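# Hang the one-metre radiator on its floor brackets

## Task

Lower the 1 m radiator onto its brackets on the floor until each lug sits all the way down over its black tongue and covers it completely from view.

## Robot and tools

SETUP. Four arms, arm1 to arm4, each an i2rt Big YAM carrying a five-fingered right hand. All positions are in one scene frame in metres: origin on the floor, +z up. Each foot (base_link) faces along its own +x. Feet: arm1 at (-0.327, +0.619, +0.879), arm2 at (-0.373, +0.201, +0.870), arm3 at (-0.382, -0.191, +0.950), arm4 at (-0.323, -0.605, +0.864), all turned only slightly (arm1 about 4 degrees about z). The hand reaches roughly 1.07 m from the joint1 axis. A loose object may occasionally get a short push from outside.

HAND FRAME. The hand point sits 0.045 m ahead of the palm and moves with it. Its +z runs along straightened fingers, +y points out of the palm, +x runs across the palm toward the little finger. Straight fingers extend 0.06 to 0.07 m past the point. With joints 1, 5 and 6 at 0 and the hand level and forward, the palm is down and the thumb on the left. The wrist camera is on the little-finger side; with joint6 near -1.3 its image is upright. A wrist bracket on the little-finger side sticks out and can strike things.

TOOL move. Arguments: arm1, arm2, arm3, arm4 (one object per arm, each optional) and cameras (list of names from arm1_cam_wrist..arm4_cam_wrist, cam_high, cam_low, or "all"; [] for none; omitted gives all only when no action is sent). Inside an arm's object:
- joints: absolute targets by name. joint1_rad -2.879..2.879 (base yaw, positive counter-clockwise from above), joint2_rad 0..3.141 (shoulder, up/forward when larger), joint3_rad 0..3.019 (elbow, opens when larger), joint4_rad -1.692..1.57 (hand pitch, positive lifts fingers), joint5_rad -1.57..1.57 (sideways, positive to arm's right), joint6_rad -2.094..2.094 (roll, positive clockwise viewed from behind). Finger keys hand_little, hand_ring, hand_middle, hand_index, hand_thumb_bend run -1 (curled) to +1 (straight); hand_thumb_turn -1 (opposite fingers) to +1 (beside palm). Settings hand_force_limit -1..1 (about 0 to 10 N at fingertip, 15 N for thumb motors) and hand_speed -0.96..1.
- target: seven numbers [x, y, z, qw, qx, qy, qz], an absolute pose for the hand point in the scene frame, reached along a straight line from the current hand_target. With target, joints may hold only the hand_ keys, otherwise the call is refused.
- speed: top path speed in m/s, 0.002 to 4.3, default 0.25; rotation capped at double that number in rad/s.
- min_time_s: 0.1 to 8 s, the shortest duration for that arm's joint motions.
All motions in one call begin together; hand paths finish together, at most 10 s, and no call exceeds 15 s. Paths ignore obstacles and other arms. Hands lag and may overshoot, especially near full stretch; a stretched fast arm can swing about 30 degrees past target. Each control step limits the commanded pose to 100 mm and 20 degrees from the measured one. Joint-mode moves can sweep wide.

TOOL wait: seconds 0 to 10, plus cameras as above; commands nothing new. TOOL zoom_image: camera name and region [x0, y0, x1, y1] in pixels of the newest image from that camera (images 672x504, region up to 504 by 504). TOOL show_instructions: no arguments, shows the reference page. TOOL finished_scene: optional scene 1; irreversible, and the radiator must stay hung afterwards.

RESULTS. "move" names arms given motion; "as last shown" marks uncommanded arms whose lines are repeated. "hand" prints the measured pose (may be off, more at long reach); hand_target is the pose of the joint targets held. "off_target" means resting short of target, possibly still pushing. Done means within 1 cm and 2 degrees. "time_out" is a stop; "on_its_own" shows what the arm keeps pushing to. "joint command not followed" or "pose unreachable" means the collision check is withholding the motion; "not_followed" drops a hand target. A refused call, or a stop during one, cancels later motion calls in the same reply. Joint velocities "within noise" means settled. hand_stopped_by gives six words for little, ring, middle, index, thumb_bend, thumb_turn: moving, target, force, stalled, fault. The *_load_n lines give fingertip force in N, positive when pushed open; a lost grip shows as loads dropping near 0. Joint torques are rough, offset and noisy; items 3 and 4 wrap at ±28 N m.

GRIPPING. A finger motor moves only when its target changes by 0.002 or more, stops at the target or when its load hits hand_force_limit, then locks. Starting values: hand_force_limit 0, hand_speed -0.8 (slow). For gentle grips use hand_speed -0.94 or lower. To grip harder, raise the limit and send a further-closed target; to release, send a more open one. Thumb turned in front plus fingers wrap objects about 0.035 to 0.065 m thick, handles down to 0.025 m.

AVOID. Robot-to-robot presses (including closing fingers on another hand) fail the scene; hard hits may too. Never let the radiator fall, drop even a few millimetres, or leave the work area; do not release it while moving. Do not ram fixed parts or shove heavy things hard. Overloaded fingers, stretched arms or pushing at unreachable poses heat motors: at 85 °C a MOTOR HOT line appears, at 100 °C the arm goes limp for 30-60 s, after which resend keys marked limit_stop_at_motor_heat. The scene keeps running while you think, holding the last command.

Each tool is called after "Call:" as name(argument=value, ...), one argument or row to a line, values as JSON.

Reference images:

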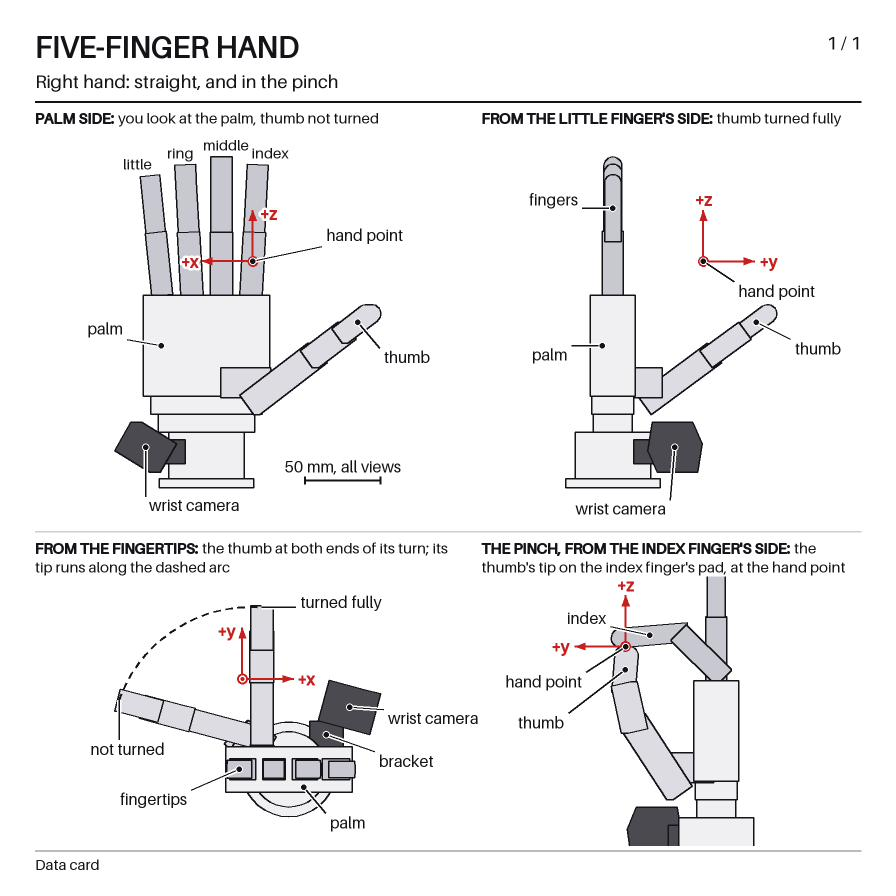

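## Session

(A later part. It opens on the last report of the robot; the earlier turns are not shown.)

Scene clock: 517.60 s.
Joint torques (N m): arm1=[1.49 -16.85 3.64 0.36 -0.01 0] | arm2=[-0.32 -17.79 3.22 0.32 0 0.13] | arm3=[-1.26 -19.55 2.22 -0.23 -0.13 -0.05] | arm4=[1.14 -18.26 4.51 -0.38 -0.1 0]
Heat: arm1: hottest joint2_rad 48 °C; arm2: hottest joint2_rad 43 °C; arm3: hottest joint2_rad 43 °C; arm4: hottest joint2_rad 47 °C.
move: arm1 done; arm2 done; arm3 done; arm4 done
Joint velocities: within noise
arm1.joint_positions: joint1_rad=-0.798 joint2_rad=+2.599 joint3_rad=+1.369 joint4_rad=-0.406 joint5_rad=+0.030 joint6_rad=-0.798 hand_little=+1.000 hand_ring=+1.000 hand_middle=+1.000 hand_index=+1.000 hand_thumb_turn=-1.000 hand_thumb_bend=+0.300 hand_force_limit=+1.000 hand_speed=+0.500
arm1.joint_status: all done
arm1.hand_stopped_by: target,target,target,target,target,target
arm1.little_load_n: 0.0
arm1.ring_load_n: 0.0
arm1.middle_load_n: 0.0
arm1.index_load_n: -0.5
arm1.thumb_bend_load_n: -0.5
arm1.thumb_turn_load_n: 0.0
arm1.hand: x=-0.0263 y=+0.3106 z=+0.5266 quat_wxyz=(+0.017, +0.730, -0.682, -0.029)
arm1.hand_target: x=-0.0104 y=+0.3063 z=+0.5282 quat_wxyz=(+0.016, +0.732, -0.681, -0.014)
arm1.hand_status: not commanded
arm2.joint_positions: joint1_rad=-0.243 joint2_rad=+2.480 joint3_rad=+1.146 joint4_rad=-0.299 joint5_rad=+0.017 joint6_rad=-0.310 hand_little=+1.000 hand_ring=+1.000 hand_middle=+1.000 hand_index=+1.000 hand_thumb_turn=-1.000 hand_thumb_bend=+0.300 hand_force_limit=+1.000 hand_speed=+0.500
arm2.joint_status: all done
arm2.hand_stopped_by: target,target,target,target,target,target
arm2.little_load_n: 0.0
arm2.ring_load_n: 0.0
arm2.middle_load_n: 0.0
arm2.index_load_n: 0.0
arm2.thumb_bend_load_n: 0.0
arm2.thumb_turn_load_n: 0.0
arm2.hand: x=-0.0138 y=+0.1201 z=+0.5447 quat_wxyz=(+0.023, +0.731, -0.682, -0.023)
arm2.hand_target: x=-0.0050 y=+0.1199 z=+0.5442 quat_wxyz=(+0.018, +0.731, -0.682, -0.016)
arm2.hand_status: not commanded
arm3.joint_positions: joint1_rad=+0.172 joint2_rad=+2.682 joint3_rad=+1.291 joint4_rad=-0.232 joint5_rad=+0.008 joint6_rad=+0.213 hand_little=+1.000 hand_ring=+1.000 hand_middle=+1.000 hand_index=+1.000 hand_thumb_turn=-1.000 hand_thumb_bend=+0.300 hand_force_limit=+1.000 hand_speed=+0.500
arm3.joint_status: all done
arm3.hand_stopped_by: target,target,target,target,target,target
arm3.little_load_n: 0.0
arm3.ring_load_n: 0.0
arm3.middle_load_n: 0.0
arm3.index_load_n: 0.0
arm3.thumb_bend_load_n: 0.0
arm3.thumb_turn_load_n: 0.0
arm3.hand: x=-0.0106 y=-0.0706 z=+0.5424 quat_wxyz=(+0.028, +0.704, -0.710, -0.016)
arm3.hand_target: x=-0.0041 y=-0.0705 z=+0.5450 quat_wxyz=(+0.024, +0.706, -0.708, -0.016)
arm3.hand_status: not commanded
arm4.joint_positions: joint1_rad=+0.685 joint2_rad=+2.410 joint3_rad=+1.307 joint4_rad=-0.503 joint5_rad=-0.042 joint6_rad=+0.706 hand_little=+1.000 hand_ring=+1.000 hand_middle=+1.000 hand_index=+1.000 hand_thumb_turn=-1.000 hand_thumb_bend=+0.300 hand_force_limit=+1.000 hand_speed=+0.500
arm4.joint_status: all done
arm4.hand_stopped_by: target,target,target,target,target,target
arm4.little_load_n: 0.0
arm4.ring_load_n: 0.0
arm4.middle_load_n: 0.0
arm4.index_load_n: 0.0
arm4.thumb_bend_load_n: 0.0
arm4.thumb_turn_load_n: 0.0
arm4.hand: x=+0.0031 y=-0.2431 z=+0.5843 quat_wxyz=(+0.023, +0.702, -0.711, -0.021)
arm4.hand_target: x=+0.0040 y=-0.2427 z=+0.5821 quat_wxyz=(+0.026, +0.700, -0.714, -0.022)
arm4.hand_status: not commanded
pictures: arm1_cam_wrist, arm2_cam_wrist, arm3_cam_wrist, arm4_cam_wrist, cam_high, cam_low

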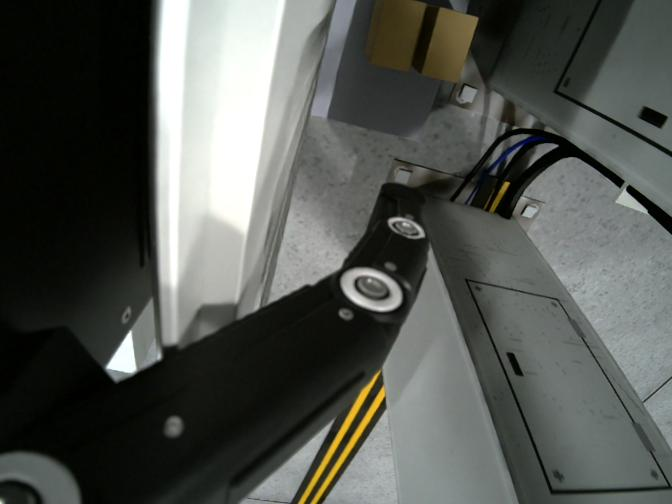

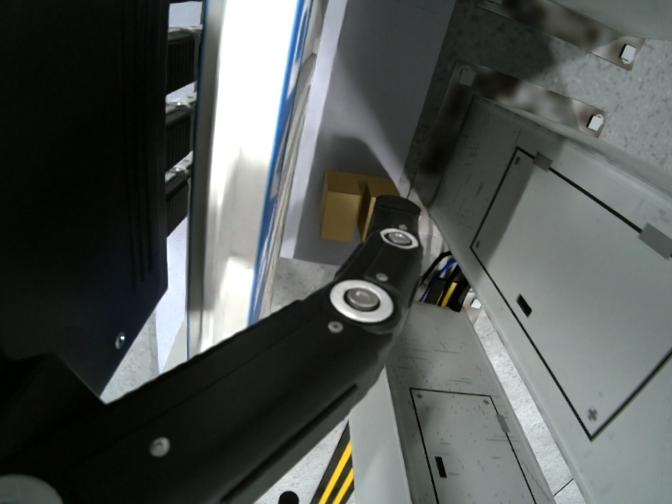

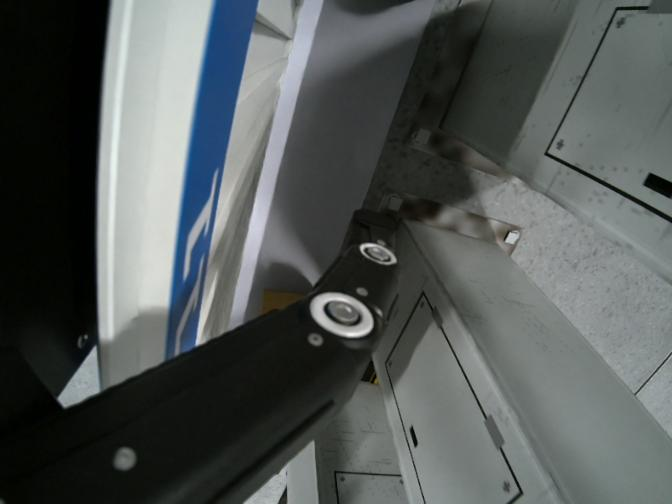

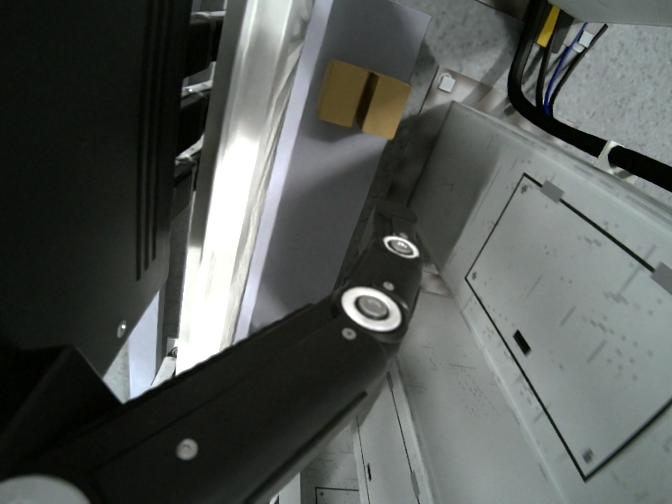

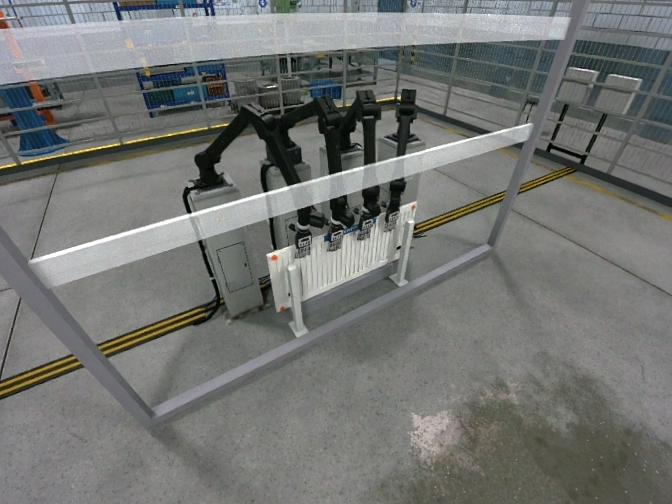

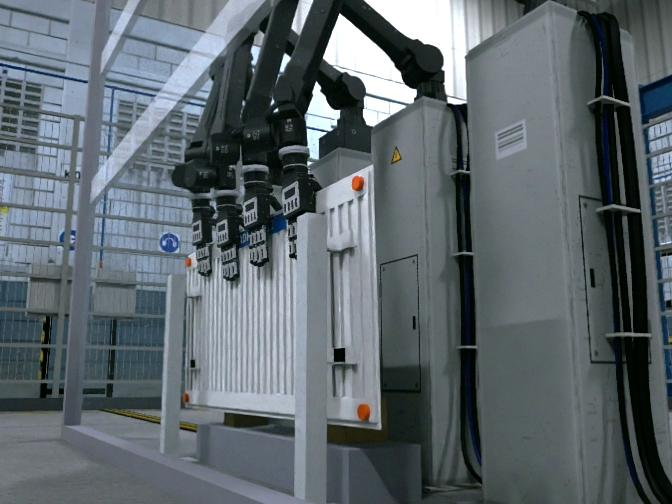

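Call:
move(
  arm1={"target": [-0.008, 0.2800, 0.555, 0.007, 0.730, -0.683, -0.007], "speed": 0.1},
  arm2={"target": [0.006, 0.1000, 0.560, 0.007, 0.730, -0.683, -0.007], "speed": 0.1},
  arm3={"target": [0.012, -0.078, 0.560, 0.007, 0.706, -0.708, -0.007], "speed": 0.1},
  arm4={"target": [0.024, -0.248, 0.585, 0.007, 0.698, -0.716, -0.007], "speed": 0.1},
)

Call:
move(
  arm1={"target": [-0.006, 0.2530, 0.538, 0.007, 0.730, -0.683, -0.007], "speed": 0.1},
  arm2={"target": [0.004, 0.0850, 0.538, 0.007, 0.730, -0.683, -0.007], "speed": 0.1},
  arm3={"target": [0.012, -0.085, 0.536, 0.007, 0.706, -0.708, -0.007], "speed": 0.1},
  arm4={"target": [0.022, -0.252, 0.536, 0.007, 0.698, -0.716, -0.007], "speed": 0.1},
  cameras=["all"],
)

Scene clock: 520.17 s.
Joint torques (N m): arm1=[-0.79 -18.55 3.9 -0.24 -0.03 -0.23] | arm2=[-0.62 -19.08 3.84 -0.17 0.01 -0.07] | arm3=[-2.37 -21.36 1.22 0.44 -0.14 -0.07] | arm4=[0.5 -19.08 4.51 0.31 0.03 -0.25]
Heat: arm1: hottest joint2_rad 48 °C; arm2: hottest joint2_rad 43 °C; arm3: hottest joint2_rad 43 °C; arm4: hottest joint2_rad 47 °C.
move: arm1 off_target; arm2 off_target; arm3 off_target; arm4 done
Joint velocities: within noise
arm1.joint_positions: joint1_rad=-0.811 joint2_rad=+2.564 joint3_rad=+1.383 joint4_rad=-0.439 joint5_rad=+0.014 joint6_rad=-0.814 hand_little=+1.000 hand_ring=+1.000 hand_middle=+1.000 hand_index=+1.000 hand_thumb_turn=-1.000 hand_thumb_bend=+0.300 hand_force_limit=+1.000 hand_speed=+0.500
arm1.joint_status: not commanded
arm1.hand_stopped_by: target,target,target,target,target,target
arm1.little_load_n: 0.0
arm1.ring_load_n: 0.0
arm1.middle_load_n: 0.0
arm1.index_load_n: -0.5
arm1.thumb_bend_load_n: 0.0
arm1.thumb_turn_load_n: 0.0
arm1.hand: x=-0.0166 y=+0.2964 z=+0.5443 quat_wxyz=(+0.009, +0.731, -0.682, -0.021)
arm1.hand_target: x=-0.0082 y=+0.2800 z=+0.5551 quat_wxyz=(+0.007, +0.730, -0.683, -0.007)
arm1.hand_status: off_target (0.021 m and 1.6 deg from the pose sent, 0.045 m and 2.7 deg at the start)
arm2.joint_positions: joint1_rad=-0.276 joint2_rad=+2.454 joint3_rad=+1.146 joint4_rad=-0.303 joint5_rad=+0.008 joint6_rad=-0.332 hand_little=+1.000 hand_ring=+1.000 hand_middle=+1.000 hand_index=+1.000 hand_thumb_turn=-1.000 hand_thumb_bend=+0.300 hand_force_limit=+1.000 hand_speed=+0.500
arm2.joint_status: not commanded
arm2.hand_stopped_by: target,target,target,target,target,target
arm2.little_load_n: -0.5
arm2.ring_load_n: 0.0
arm2.middle_load_n: 0.0
arm2.index_load_n: 0.0
arm2.thumb_bend_load_n: 0.0
arm2.thumb_turn_load_n: 0.0
arm2.hand: x=-0.0064 y=+0.1055 z=+0.5542 quat_wxyz=(+0.013, +0.727, -0.686, -0.016)
arm2.hand_target: x=+0.0060 y=+0.1000 z=+0.5600 quat_wxyz=(+0.007, +0.730, -0.683, -0.007)
arm2.hand_status: off_target (0.015 m and 1.3 deg from the pose sent, 0.032 m and 2.6 deg at the start)
arm3.joint_positions: joint1_rad=+0.161 joint2_rad=+2.659 joint3_rad=+1.287 joint4_rad=-0.232 joint5_rad=+0.004 joint6_rad=+0.189 hand_little=+1.000 hand_ring=+1.000 hand_middle=+1.000 hand_index=+1.000 hand_thumb_turn=-1.000 hand_thumb_bend=+0.300 hand_force_limit=+1.000 hand_speed=+0.500
arm3.joint_status: not commanded
arm3.hand_stopped_by: target,target,target,target,target,target
arm3.little_load_n: 0.0
arm3.ring_load_n: -0.5
arm3.middle_load_n: 0.0
arm3.index_load_n: 0.0
arm3.thumb_bend_load_n: 0.0
arm3.thumb_turn_load_n: 0.0
arm3.hand: x=-0.0004 y=-0.0735 z=+0.5512 quat_wxyz=(+0.019, +0.709, -0.705, -0.013)
arm3.hand_target: x=+0.0119 y=-0.0781 z=+0.5598 quat_wxyz=(+0.007, +0.706, -0.708, -0.007)
arm3.hand_status: off_target (0.016 m and 1.6 deg from the pose sent, 0.030 m and 2.6 deg at the start)
arm4.joint_positions: joint1_rad=+0.669 joint2_rad=+2.410 joint3_rad=+1.307 joint4_rad=-0.490 joint5_rad=-0.019 joint6_rad=+0.706 hand_little=+1.000 hand_ring=+1.000 hand_middle=+1.000 hand_index=+1.000 hand_thumb_turn=-1.000 hand_thumb_bend=+0.300 hand_force_limit=+1.000 hand_speed=+0.500
arm4.joint_status: not commanded
arm4.hand_stopped_by: target,target,target,target,target,target
arm4.little_load_n: 0.0
arm4.ring_load_n: 0.5
arm4.middle_load_n: 0.0
arm4.index_load_n: 0.0
arm4.thumb_bend_load_n: 0.0
arm4.thumb_turn_load_n: 0.0
arm4.hand: x=+0.0141 y=-0.2496 z=+0.5823 quat_wxyz=(+0.017, +0.697, -0.717, -0.009)
arm4.hand_target: x=+0.0240 y=-0.2479 z=+0.5852 quat_wxyz=(+0.007, +0.698, -0.716, -0.007)
arm4.hand_status: done (0.010 m and 1.2 deg from the pose sent, 0.021 m and 2.5 deg at the start)
pictures: none

Scene clock: 521.47 s.
Joint torques (N m): arm1=[-0.5 -17.55 4.77 -0.14 0 -0.22] | arm2=[-0.62 -16.73 4.51 0.7 0.04 -0.04] | arm3=[-2.37 -17.96 3.44 0.55 -0.14 -0.05] | arm4=[-0.15 -18.2 4.74 0.32 0.06 -0.22]
Heat: arm1: hottest joint2_rad 47 °C; arm2: hottest joint2_rad 43 °C; arm3: hottest joint2_rad 43 °C; arm4: hottest joint2_rad 47 °C.
move: arm1 off_target; arm2 off_target; arm3 off_target; arm4 done
Joint velocities: within noise
arm1.joint_positions: joint1_rad=-0.847 joint2_rad=+2.603 joint3_rad=+1.472 joint4_rad=-0.471 joint5_rad=+0.013 joint6_rad=-0.847 hand_little=+1.000 hand_ring=+1.000 hand_middle=+1.000 hand_index=+1.000 hand_thumb_turn=-1.000 hand_thumb_bend=+0.300 hand_force_limit=+1.000 hand_speed=+0.500
arm1.joint_status: not commanded
arm1.hand_stopped_by: target,target,target,target,target,target
arm1.little_load_n: 0.0
arm1.ring_load_n: 0.0
arm1.middle_load_n: 0.0
arm1.index_load_n: 0.0
arm1.thumb_bend_load_n: 0.0
arm1.thumb_turn_load_n: 0.0
arm1.hand: x=-0.0097 y=+0.2646 z=+0.5368 quat_wxyz=(+0.008, +0.730, -0.683, -0.013)
arm1.hand_target: x=-0.0063 y=+0.2532 z=+0.5381 quat_wxyz=(+0.007, +0.730, -0.683, -0.007)
arm1.hand_status: off_target (0.012 m and 0.7 deg from the pose sent, 0.045 m and 1.6 deg at the start)
arm2.joint_positions: joint1_rad=-0.308 joint2_rad=+2.482 joint3_rad=+1.173 joint4_rad=-0.301 joint5_rad=+0.007 joint6_rad=-0.364 hand_little=+1.000 hand_ring=+1.000 hand_middle=+1.000 hand_index=+1.000 hand_thumb_turn=-1.000 hand_thumb_bend=+0.300 hand_force_limit=+1.000 hand_speed=+0.500
arm2.joint_status: not commanded
arm2.hand_stopped_by: target,target,target,target,target,target
arm2.little_load_n: 0.0
arm2.ring_load_n: 0.0
arm2.middle_load_n: 0.0
arm2.index_load_n: 0.0
arm2.thumb_bend_load_n: 0.0
arm2.thumb_turn_load_n: 0.0
arm2.hand: x=-0.0059 y=+0.0904 z=+0.5448 quat_wxyz=(+0.012, +0.727, -0.686, -0.016)
arm2.hand_target: x=+0.0038 y=+0.0850 z=+0.5384 quat_wxyz=(+0.007, +0.730, -0.683, -0.007)
arm2.hand_status: off_target (0.013 m and 1.3 deg from the pose sent, 0.028 m and 1.3 deg at the start)
arm3.joint_positions: joint1_rad=+0.146 joint2_rad=+2.680 joint3_rad=+1.299 joint4_rad=-0.213 joint5_rad=+0.004 joint6_rad=+0.174 hand_little=+1.000 hand_ring=+1.000 hand_middle=+1.000 hand_index=+1.000 hand_thumb_turn=-1.000 hand_thumb_bend=+0.300 hand_force_limit=+1.000 hand_speed=+0.500
arm3.joint_status: not commanded
arm3.hand_stopped_by: target,target,target,target,target,target
arm3.little_load_n: 0.0
arm3.ring_load_n: 0.0
arm3.middle_load_n: 0.0
arm3.index_load_n: 0.0
arm3.thumb_bend_load_n: 0.0
arm3.thumb_turn_load_n: 0.0
arm3.hand: x=+0.0021 y=-0.0799 z=+0.5418 quat_wxyz=(+0.014, +0.709, -0.705, -0.010)
arm3.hand_target: x=+0.0116 y=-0.0851 z=+0.5362 quat_wxyz=(+0.007, +0.706, -0.708, -0.007)
arm3.hand_status: off_target (0.013 m and 1.1 deg from the pose sent, 0.023 m and 1.6 deg at the start)
arm4.joint_positions: joint1_rad=+0.668 joint2_rad=+2.505 joint3_rad=+1.339 joint4_rad=-0.420 joint5_rad=-0.019 joint6_rad=+0.706 hand_little=+1.000 hand_ring=+1.000 hand_middle=+1.000 hand_index=+1.000 hand_thumb_turn=-1.000 hand_thumb_bend=+0.300 hand_force_limit=+1.000 hand_speed=+0.500
arm4.joint_status: not commanded
arm4.hand_stopped_by: target,target,target,target,target,target
arm4.little_load_n: 0.0
arm4.ring_load_n: 0.0
arm4.middle_load_n: 0.0
arm4.index_load_n: 0.0
arm4.thumb_bend_load_n: 0.0
arm4.thumb_turn_load_n: 0.0
arm4.hand: x=+0.0125 y=-0.2522 z=+0.5398 quat_wxyz=(+0.014, +0.697, -0.717, -0.009)
arm4.hand_target: x=+0.0219 y=-0.2521 z=+0.5362 quat_wxyz=(+0.007, +0.698, -0.716, -0.007)
arm4.hand_status: done (0.010 m and 0.8 deg from the pose sent, 0.047 m and 1.2 deg at the start)
pictures: arm1_cam_wrist, arm2_cam_wrist, arm3_cam_wrist, arm4_cam_wrist, cam_high, cam_low

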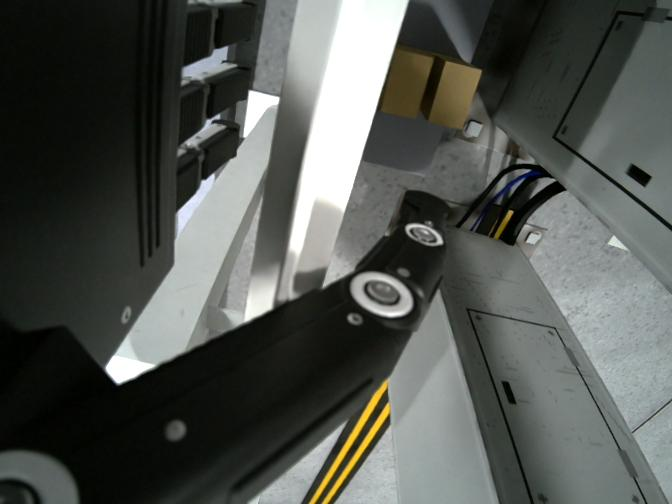

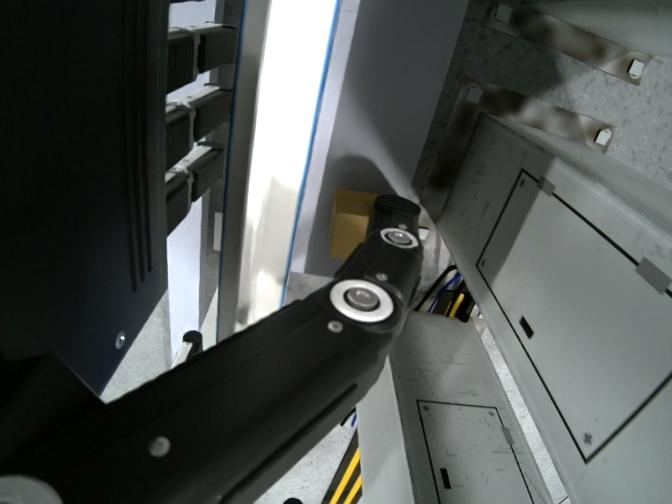

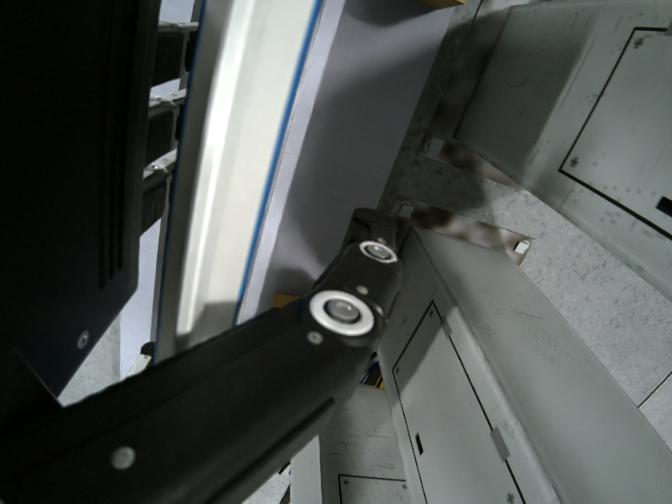

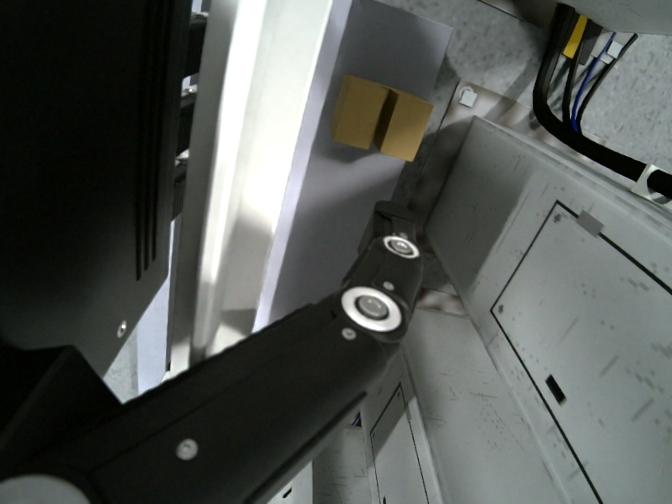

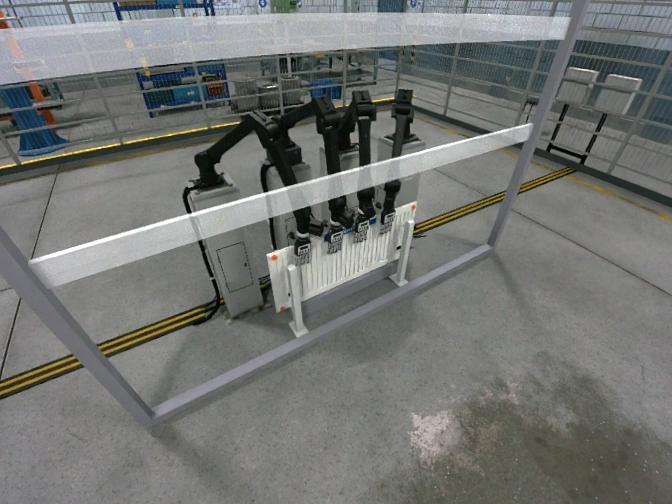

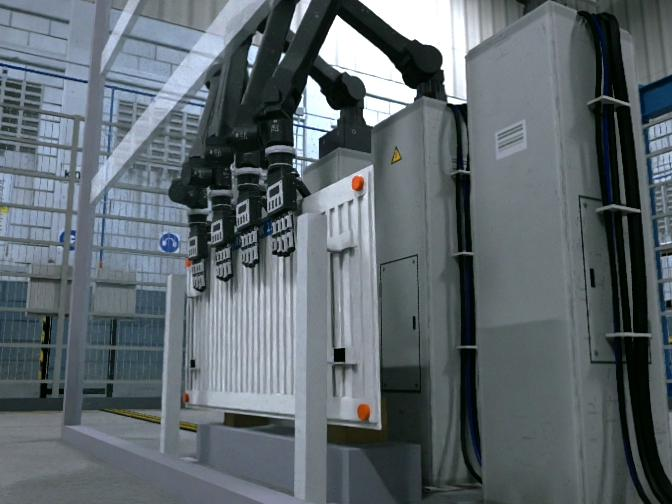

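Call:
move(
  arm1={"target": [-0.026, 0.2500, 0.522, 0.007, 0.730, -0.683, -0.007], "speed": 0.08},
  arm2={"target": [-0.010, 0.0830, 0.524, 0.007, 0.730, -0.683, -0.007], "speed": 0.08},
  arm3={"target": [-0.004, -0.087, 0.524, 0.007, 0.706, -0.708, -0.007], "speed": 0.08},
  arm4={"target": [0.006, -0.252, 0.527, 0.007, 0.698, -0.716, -0.007], "speed": 0.08},
  cameras=["all"],
)

Scene clock: 523.10 s.
Joint torques (N m): arm1=[-0.79 -17.38 3.21 0.5 0.02 -0.21] | arm2=[-1.03 -16.56 2.8 0.73 0.04 -0.06] | arm3=[-2.26 -16.62 1.46 1.06 -0.04 -0.02] | arm4=[2.43 -17.61 2.86 0.42 0.02 -0.04]
Heat: arm1: hottest joint2_rad 47 °C; arm2: hottest joint2_rad 43 °C; arm3: hottest joint2_rad 43 °C; arm4: hottest joint2_rad 47 °C.
move: arm1 done; arm2 off_target; arm3 off_target; arm4 off_target
Joint velocities: within noise
arm1.joint_positions: joint1_rad=-0.876 joint2_rad=+2.629 joint3_rad=+1.472 joint4_rad=-0.446 joint5_rad=+0.013 joint6_rad=-0.877 hand_little=+1.000 hand_ring=+1.000 hand_middle=+1.000 hand_index=+1.000 hand_thumb_turn=-1.000 hand_thumb_bend=+0.300 hand_force_limit=+1.000 hand_speed=+0.500
arm1.joint_status: not commanded
arm1.hand_stopped_by: target,target,target,target,target,target
arm1.little_load_n: 0.0
arm1.ring_load_n: 0.0
arm1.middle_load_n: 0.0
arm1.index_load_n: 0.0
arm1.thumb_bend_load_n: 0.0
arm1.thumb_turn_load_n: 0.0
arm1.hand: x=-0.0250 y=+0.2575 z=+0.5233 quat_wxyz=(+0.007, +0.730, -0.683, -0.013)
arm1.hand_target: x=-0.0262 y=+0.2501 z=+0.5221 quat_wxyz=(+0.007, +0.730, -0.683, -0.007)
arm1.hand_status: done (0.008 m and 0.7 deg from the pose sent, 0.026 m and 0.7 deg at the start)
arm2.joint_positions: joint1_rad=-0.318 joint2_rad=+2.502 joint3_rad=+1.173 joint4_rad=-0.254 joint5_rad=+0.007 joint6_rad=-0.378 hand_little=+1.000 hand_ring=+1.000 hand_middle=+1.000 hand_index=+1.000 hand_thumb_turn=-1.000 hand_thumb_bend=+0.300 hand_force_limit=+1.000 hand_speed=+0.500
arm2.joint_status: not commanded
arm2.hand_stopped_by: target,target,target,target,target,target
arm2.little_load_n: 0.0
arm2.ring_load_n: 0.0
arm2.middle_load_n: 0.0
arm2.index_load_n: 0.0
arm2.thumb_bend_load_n: 0.0
arm2.thumb_turn_load_n: 0.0
arm2.hand: x=-0.0044 y=+0.0848 z=+0.5339 quat_wxyz=(+0.006, +0.728, -0.685, -0.004)
arm2.hand_target: x=-0.0102 y=+0.0831 z=+0.5243 quat_wxyz=(+0.007, +0.730, -0.683, -0.007)
arm2.hand_status: off_target (0.011 m and 0.5 deg from the pose sent, 0.022 m and 1.3 deg at the start)
arm3.joint_positions: joint1_rad=+0.146 joint2_rad=+2.689 joint3_rad=+1.297 joint4_rad=-0.176 joint5_rad=+0.002 joint6_rad=+0.173 hand_little=+1.000 hand_ring=+1.000 hand_middle=+1.000 hand_index=+1.000 hand_thumb_turn=-1.000 hand_thumb_bend=+0.300 hand_force_limit=+1.000 hand_speed=+0.500
arm3.joint_status: not commanded
arm3.hand_stopped_by: target,target,target,target,target,target
arm3.little_load_n: 0.5
arm3.ring_load_n: 0.0
arm3.middle_load_n: 0.0
arm3.index_load_n: 0.0
arm3.thumb_bend_load_n: 0.5
arm3.thumb_turn_load_n: 0.5
arm3.hand: x=+0.0058 y=-0.0788 z=+0.5363 quat_wxyz=(+0.003, +0.709, -0.705, -0.004)
arm3.hand_target: x=-0.0042 y=-0.0867 z=+0.5247 quat_wxyz=(+0.007, +0.706, -0.708, -0.007)
arm3.hand_status: off_target (0.018 m and 0.8 deg from the pose sent, 0.020 m and 1.0 deg at the start)
arm4.joint_positions: joint1_rad=+0.668 joint2_rad=+2.505 joint3_rad=+1.332 joint4_rad=-0.383 joint5_rad=-0.019 joint6_rad=+0.706 hand_little=+1.000 hand_ring=+1.000 hand_middle=+1.000 hand_index=+1.000 hand_thumb_turn=-1.000 hand_thumb_bend=+0.300 hand_force_limit=+1.000 hand_speed=+0.500
arm4.joint_status: not commanded
arm4.hand_stopped_by: target,target,target,target,target,target
arm4.little_load_n: 0.0
arm4.ring_load_n: 0.0
arm4.middle_load_n: 0.0
arm4.index_load_n: 0.0
arm4.thumb_bend_load_n: 0.0
arm4.thumb_turn_load_n: 0.0
arm4.hand: x=+0.0166 y=-0.2489 z=+0.5379 quat_wxyz=(-0.001, +0.697, -0.717, -0.007)
arm4.hand_target: x=+0.0060 y=-0.2523 z=+0.5273 quat_wxyz=(+0.007, +0.698, -0.716, -0.007)
arm4.hand_status: off_target (0.016 m and 0.9 deg from the pose sent, 0.014 m and 0.8 deg at the start)
pictures: arm1_cam_wrist, arm2_cam_wrist, arm3_cam_wrist, arm4_cam_wrist, cam_high, cam_low

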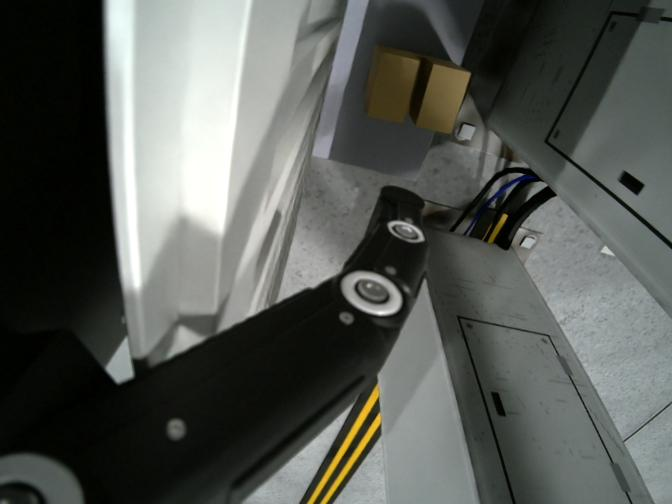

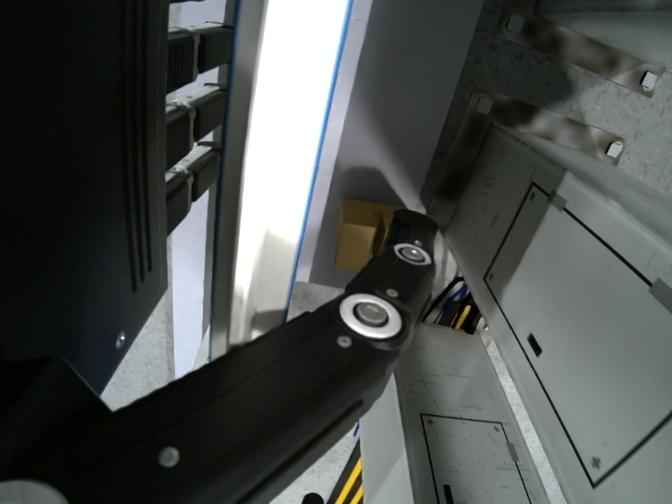

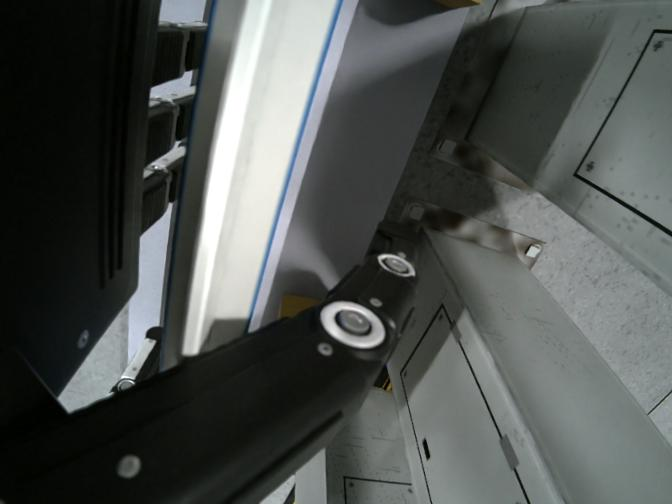

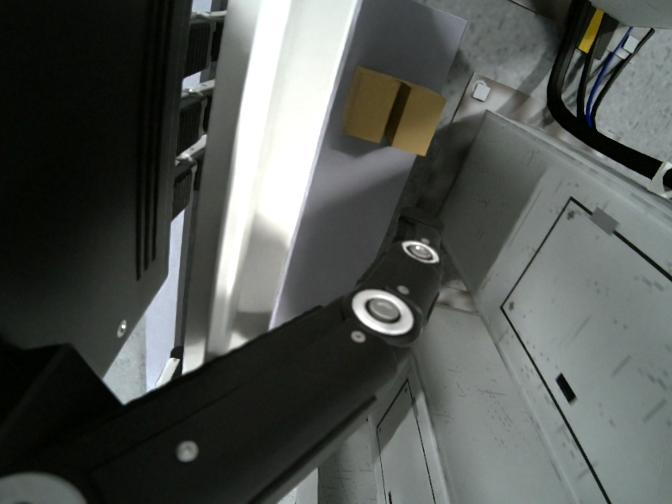

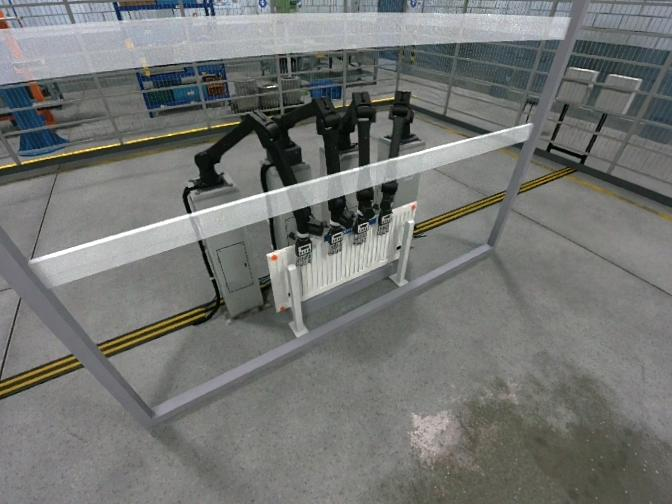

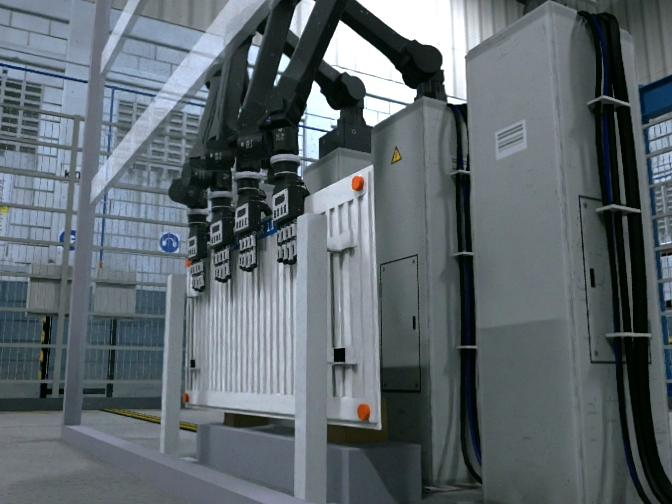

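Call:
move(
  arm1={"target": [-0.034, 0.2480, 0.520, 0.016, 0.730, -0.683, -0.016], "speed": 0.08},
  arm2={"target": [-0.030, 0.0810, 0.522, 0.016, 0.730, -0.683, -0.016], "speed": 0.08},
  arm3={"target": [-0.022, -0.090, 0.524, 0.016, 0.706, -0.708, -0.016], "speed": 0.08},
  arm4={"target": [-0.012, -0.256, 0.527, 0.016, 0.698, -0.716, -0.016], "speed": 0.08},
  cameras=["arm1_cam_wrist", "arm2_cam_wrist", "arm3_cam_wrist", "arm4_cam_wrist", "cam_low"],
)

Scene clock: 524.73 s.
Joint torques (N m): arm1=[-0.85 -16.91 3.73 -0.06 0.17 -0.24] | arm2=[-0.62 -16.21 1.77 0.68 0.17 -0.07] | arm3=[-2.32 -17.14 0.65 0.5 -0.13 -0.04] | arm4=[2.49 -18.2 2.18 0.4 -0.14 0.07]
Heat: arm1: hottest joint2_rad 47 °C; arm2: hottest joint2_rad 43 °C; arm3: hottest joint2_rad 42 °C; arm4: hottest joint2_rad 47 °C.
move: arm1 done; arm2 off_target; arm3 off_target; arm4 off_target
Joint velocities: within noise
arm1.joint_positions: joint1_rad=-0.880 joint2_rad=+2.631 joint3_rad=+1.472 joint4_rad=-0.446 joint5_rad=+0.029 joint6_rad=-0.882 hand_little=+1.000 hand_ring=+1.000 hand_middle=+1.000 hand_index=+1.000 hand_thumb_turn=-1.000 hand_thumb_bend=+0.300 hand_force_limit=+1.000 hand_speed=+0.500
arm1.joint_status: not commanded
arm1.hand_stopped_by: target,target,target,target,target,target
arm1.little_load_n: 0.0
arm1.ring_load_n: 0.0
arm1.middle_load_n: 0.0
arm1.index_load_n: 0.0
arm1.thumb_bend_load_n: 0.0
arm1.thumb_turn_load_n: 0.0
arm1.hand: x=-0.0291 y=+0.2546 z=+0.5231 quat_wxyz=(+0.015, +0.731, -0.682, -0.015)
arm1.hand_target: x=-0.0341 y=+0.2482 z=+0.5201 quat_wxyz=(+0.016, +0.730, -0.683, -0.016)
arm1.hand_status: done (0.009 m and 0.3 deg from the pose sent, 0.014 m and 1.1 deg at the start)
arm2.joint_positions: joint1_rad=-0.333 joint2_rad=+2.507 joint3_rad=+1.152 joint4_rad=-0.242 joint5_rad=+0.013 joint6_rad=-0.392 hand_little=+1.000 hand_ring=+1.000 hand_middle=+1.000 hand_index=+1.000 hand_thumb_turn=-1.000 hand_thumb_bend=+0.300 hand_force_limit=+1.000 hand_speed=+0.500
arm2.joint_status: not commanded
arm2.hand_stopped_by: target,target,target,target,target,target
arm2.little_load_n: 0.0
arm2.ring_load_n: 0.0
arm2.middle_load_n: 0.0
arm2.index_load_n: 0.0
arm2.thumb_bend_load_n: 0.0
arm2.thumb_turn_load_n: 0.0
arm2.hand: x=-0.0190 y=+0.0815 z=+0.5310 quat_wxyz=(+0.012, +0.728, -0.685, -0.009)
arm2.hand_target: x=-0.0299 y=+0.0812 z=+0.5224 quat_wxyz=(+0.016, +0.730, -0.683, -0.016)
arm2.hand_status: off_target (0.014 m and 1.0 deg from the pose sent, 0.028 m and 1.8 deg at the start)
arm3.joint_positions: joint1_rad=+0.146 joint2_rad=+2.701 joint3_rad=+1.274 joint4_rad=-0.158 joint5_rad=+0.000 joint6_rad=+0.173 hand_little=+1.000 hand_ring=+1.000 hand_middle=+1.000 hand_index=+1.000 hand_thumb_turn=-1.000 hand_thumb_bend=+0.300 hand_force_limit=+1.000 hand_speed=+0.500
arm3.joint_status: not commanded
arm3.hand_stopped_by: target,target,target,target,target,target
arm3.little_load_n: 0.0
arm3.ring_load_n: 0.0
arm3.middle_load_n: 0.0
arm3.index_load_n: -0.5
arm3.thumb_bend_load_n: 0.0
arm3.thumb_turn_load_n: 0.0
arm3.hand: x=-0.0105 y=-0.0814 z=+0.5312 quat_wxyz=(+0.009, +0.709, -0.705, -0.009)
arm3.hand_target: x=-0.0222 y=-0.0897 z=+0.5243 quat_wxyz=(+0.016, +0.706, -0.708, -0.016)
arm3.hand_status: off_target (0.016 m and 1.2 deg from the pose sent, 0.032 m and 2.1 deg at the start)
arm4.joint_positions: joint1_rad=+0.674 joint2_rad=+2.505 joint3_rad=+1.300 joint4_rad=-0.370 joint5_rad=-0.030 joint6_rad=+0.706 hand_little=+1.000 hand_ring=+1.000 hand_middle=+1.000 hand_index=+1.000 hand_thumb_turn=-1.000 hand_thumb_bend=+0.300 hand_force_limit=+1.000 hand_speed=+0.500
arm4.joint_status: not commanded
arm4.hand_stopped_by: target,target,target,target,target,target
arm4.little_load_n: 0.0
arm4.ring_load_n: 0.0
arm4.middle_load_n: 0.0
arm4.index_load_n: 0.0
arm4.thumb_bend_load_n: 0.0
arm4.thumb_turn_load_n: 0.5
arm4.hand: x=+0.0000 y=-0.2554 z=+0.5348 quat_wxyz=(+0.008, +0.699, -0.715, -0.014)
arm4.hand_target: x=-0.0120 y=-0.2564 z=+0.5272 quat_wxyz=(+0.016, +0.698, -0.716, -0.016)
arm4.hand_status: off_target (0.014 m and 0.9 deg from the pose sent, 0.031 m and 2.2 deg at the start)

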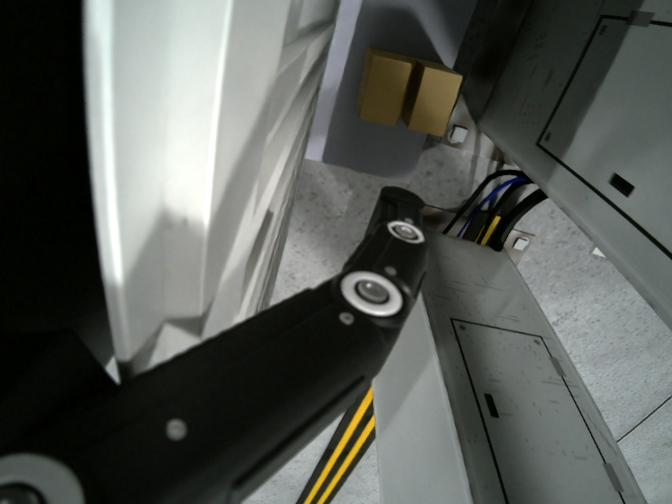

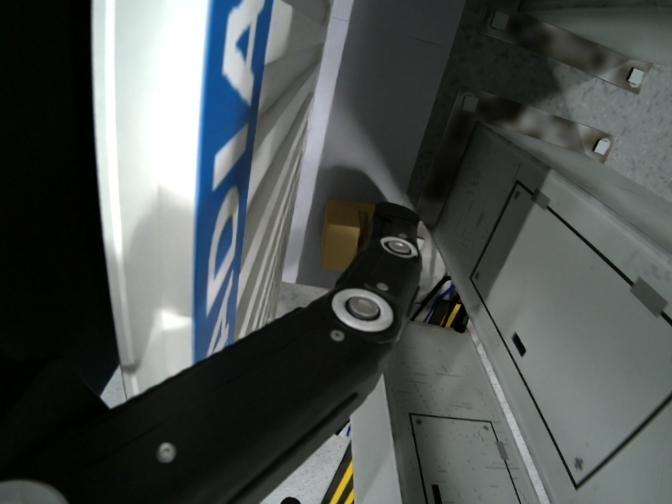

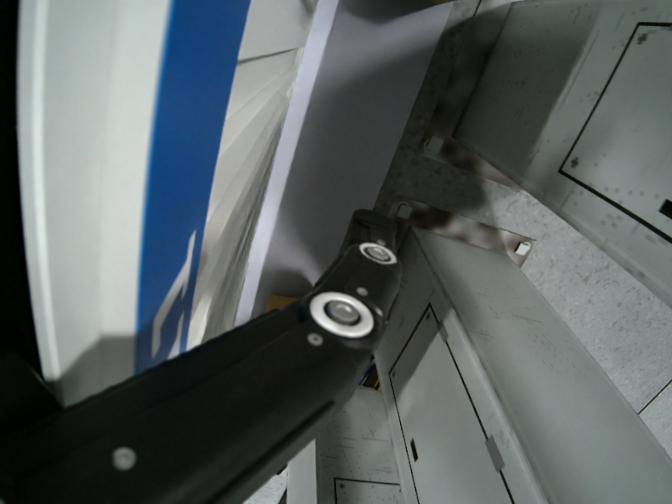

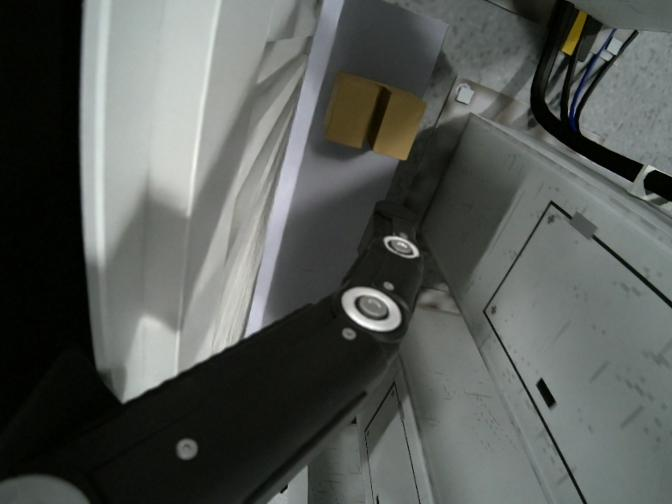

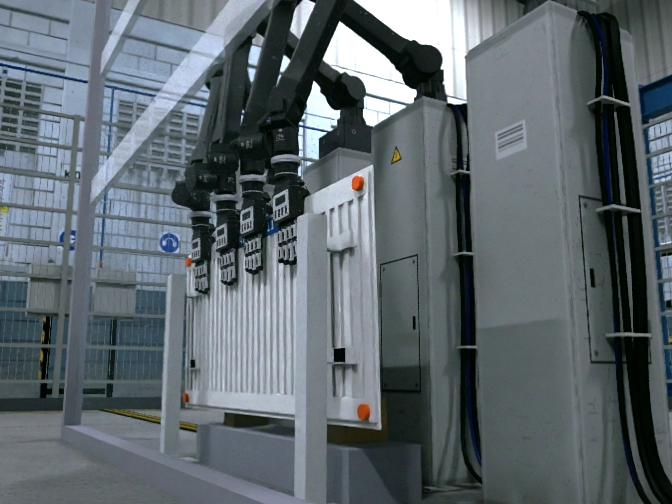

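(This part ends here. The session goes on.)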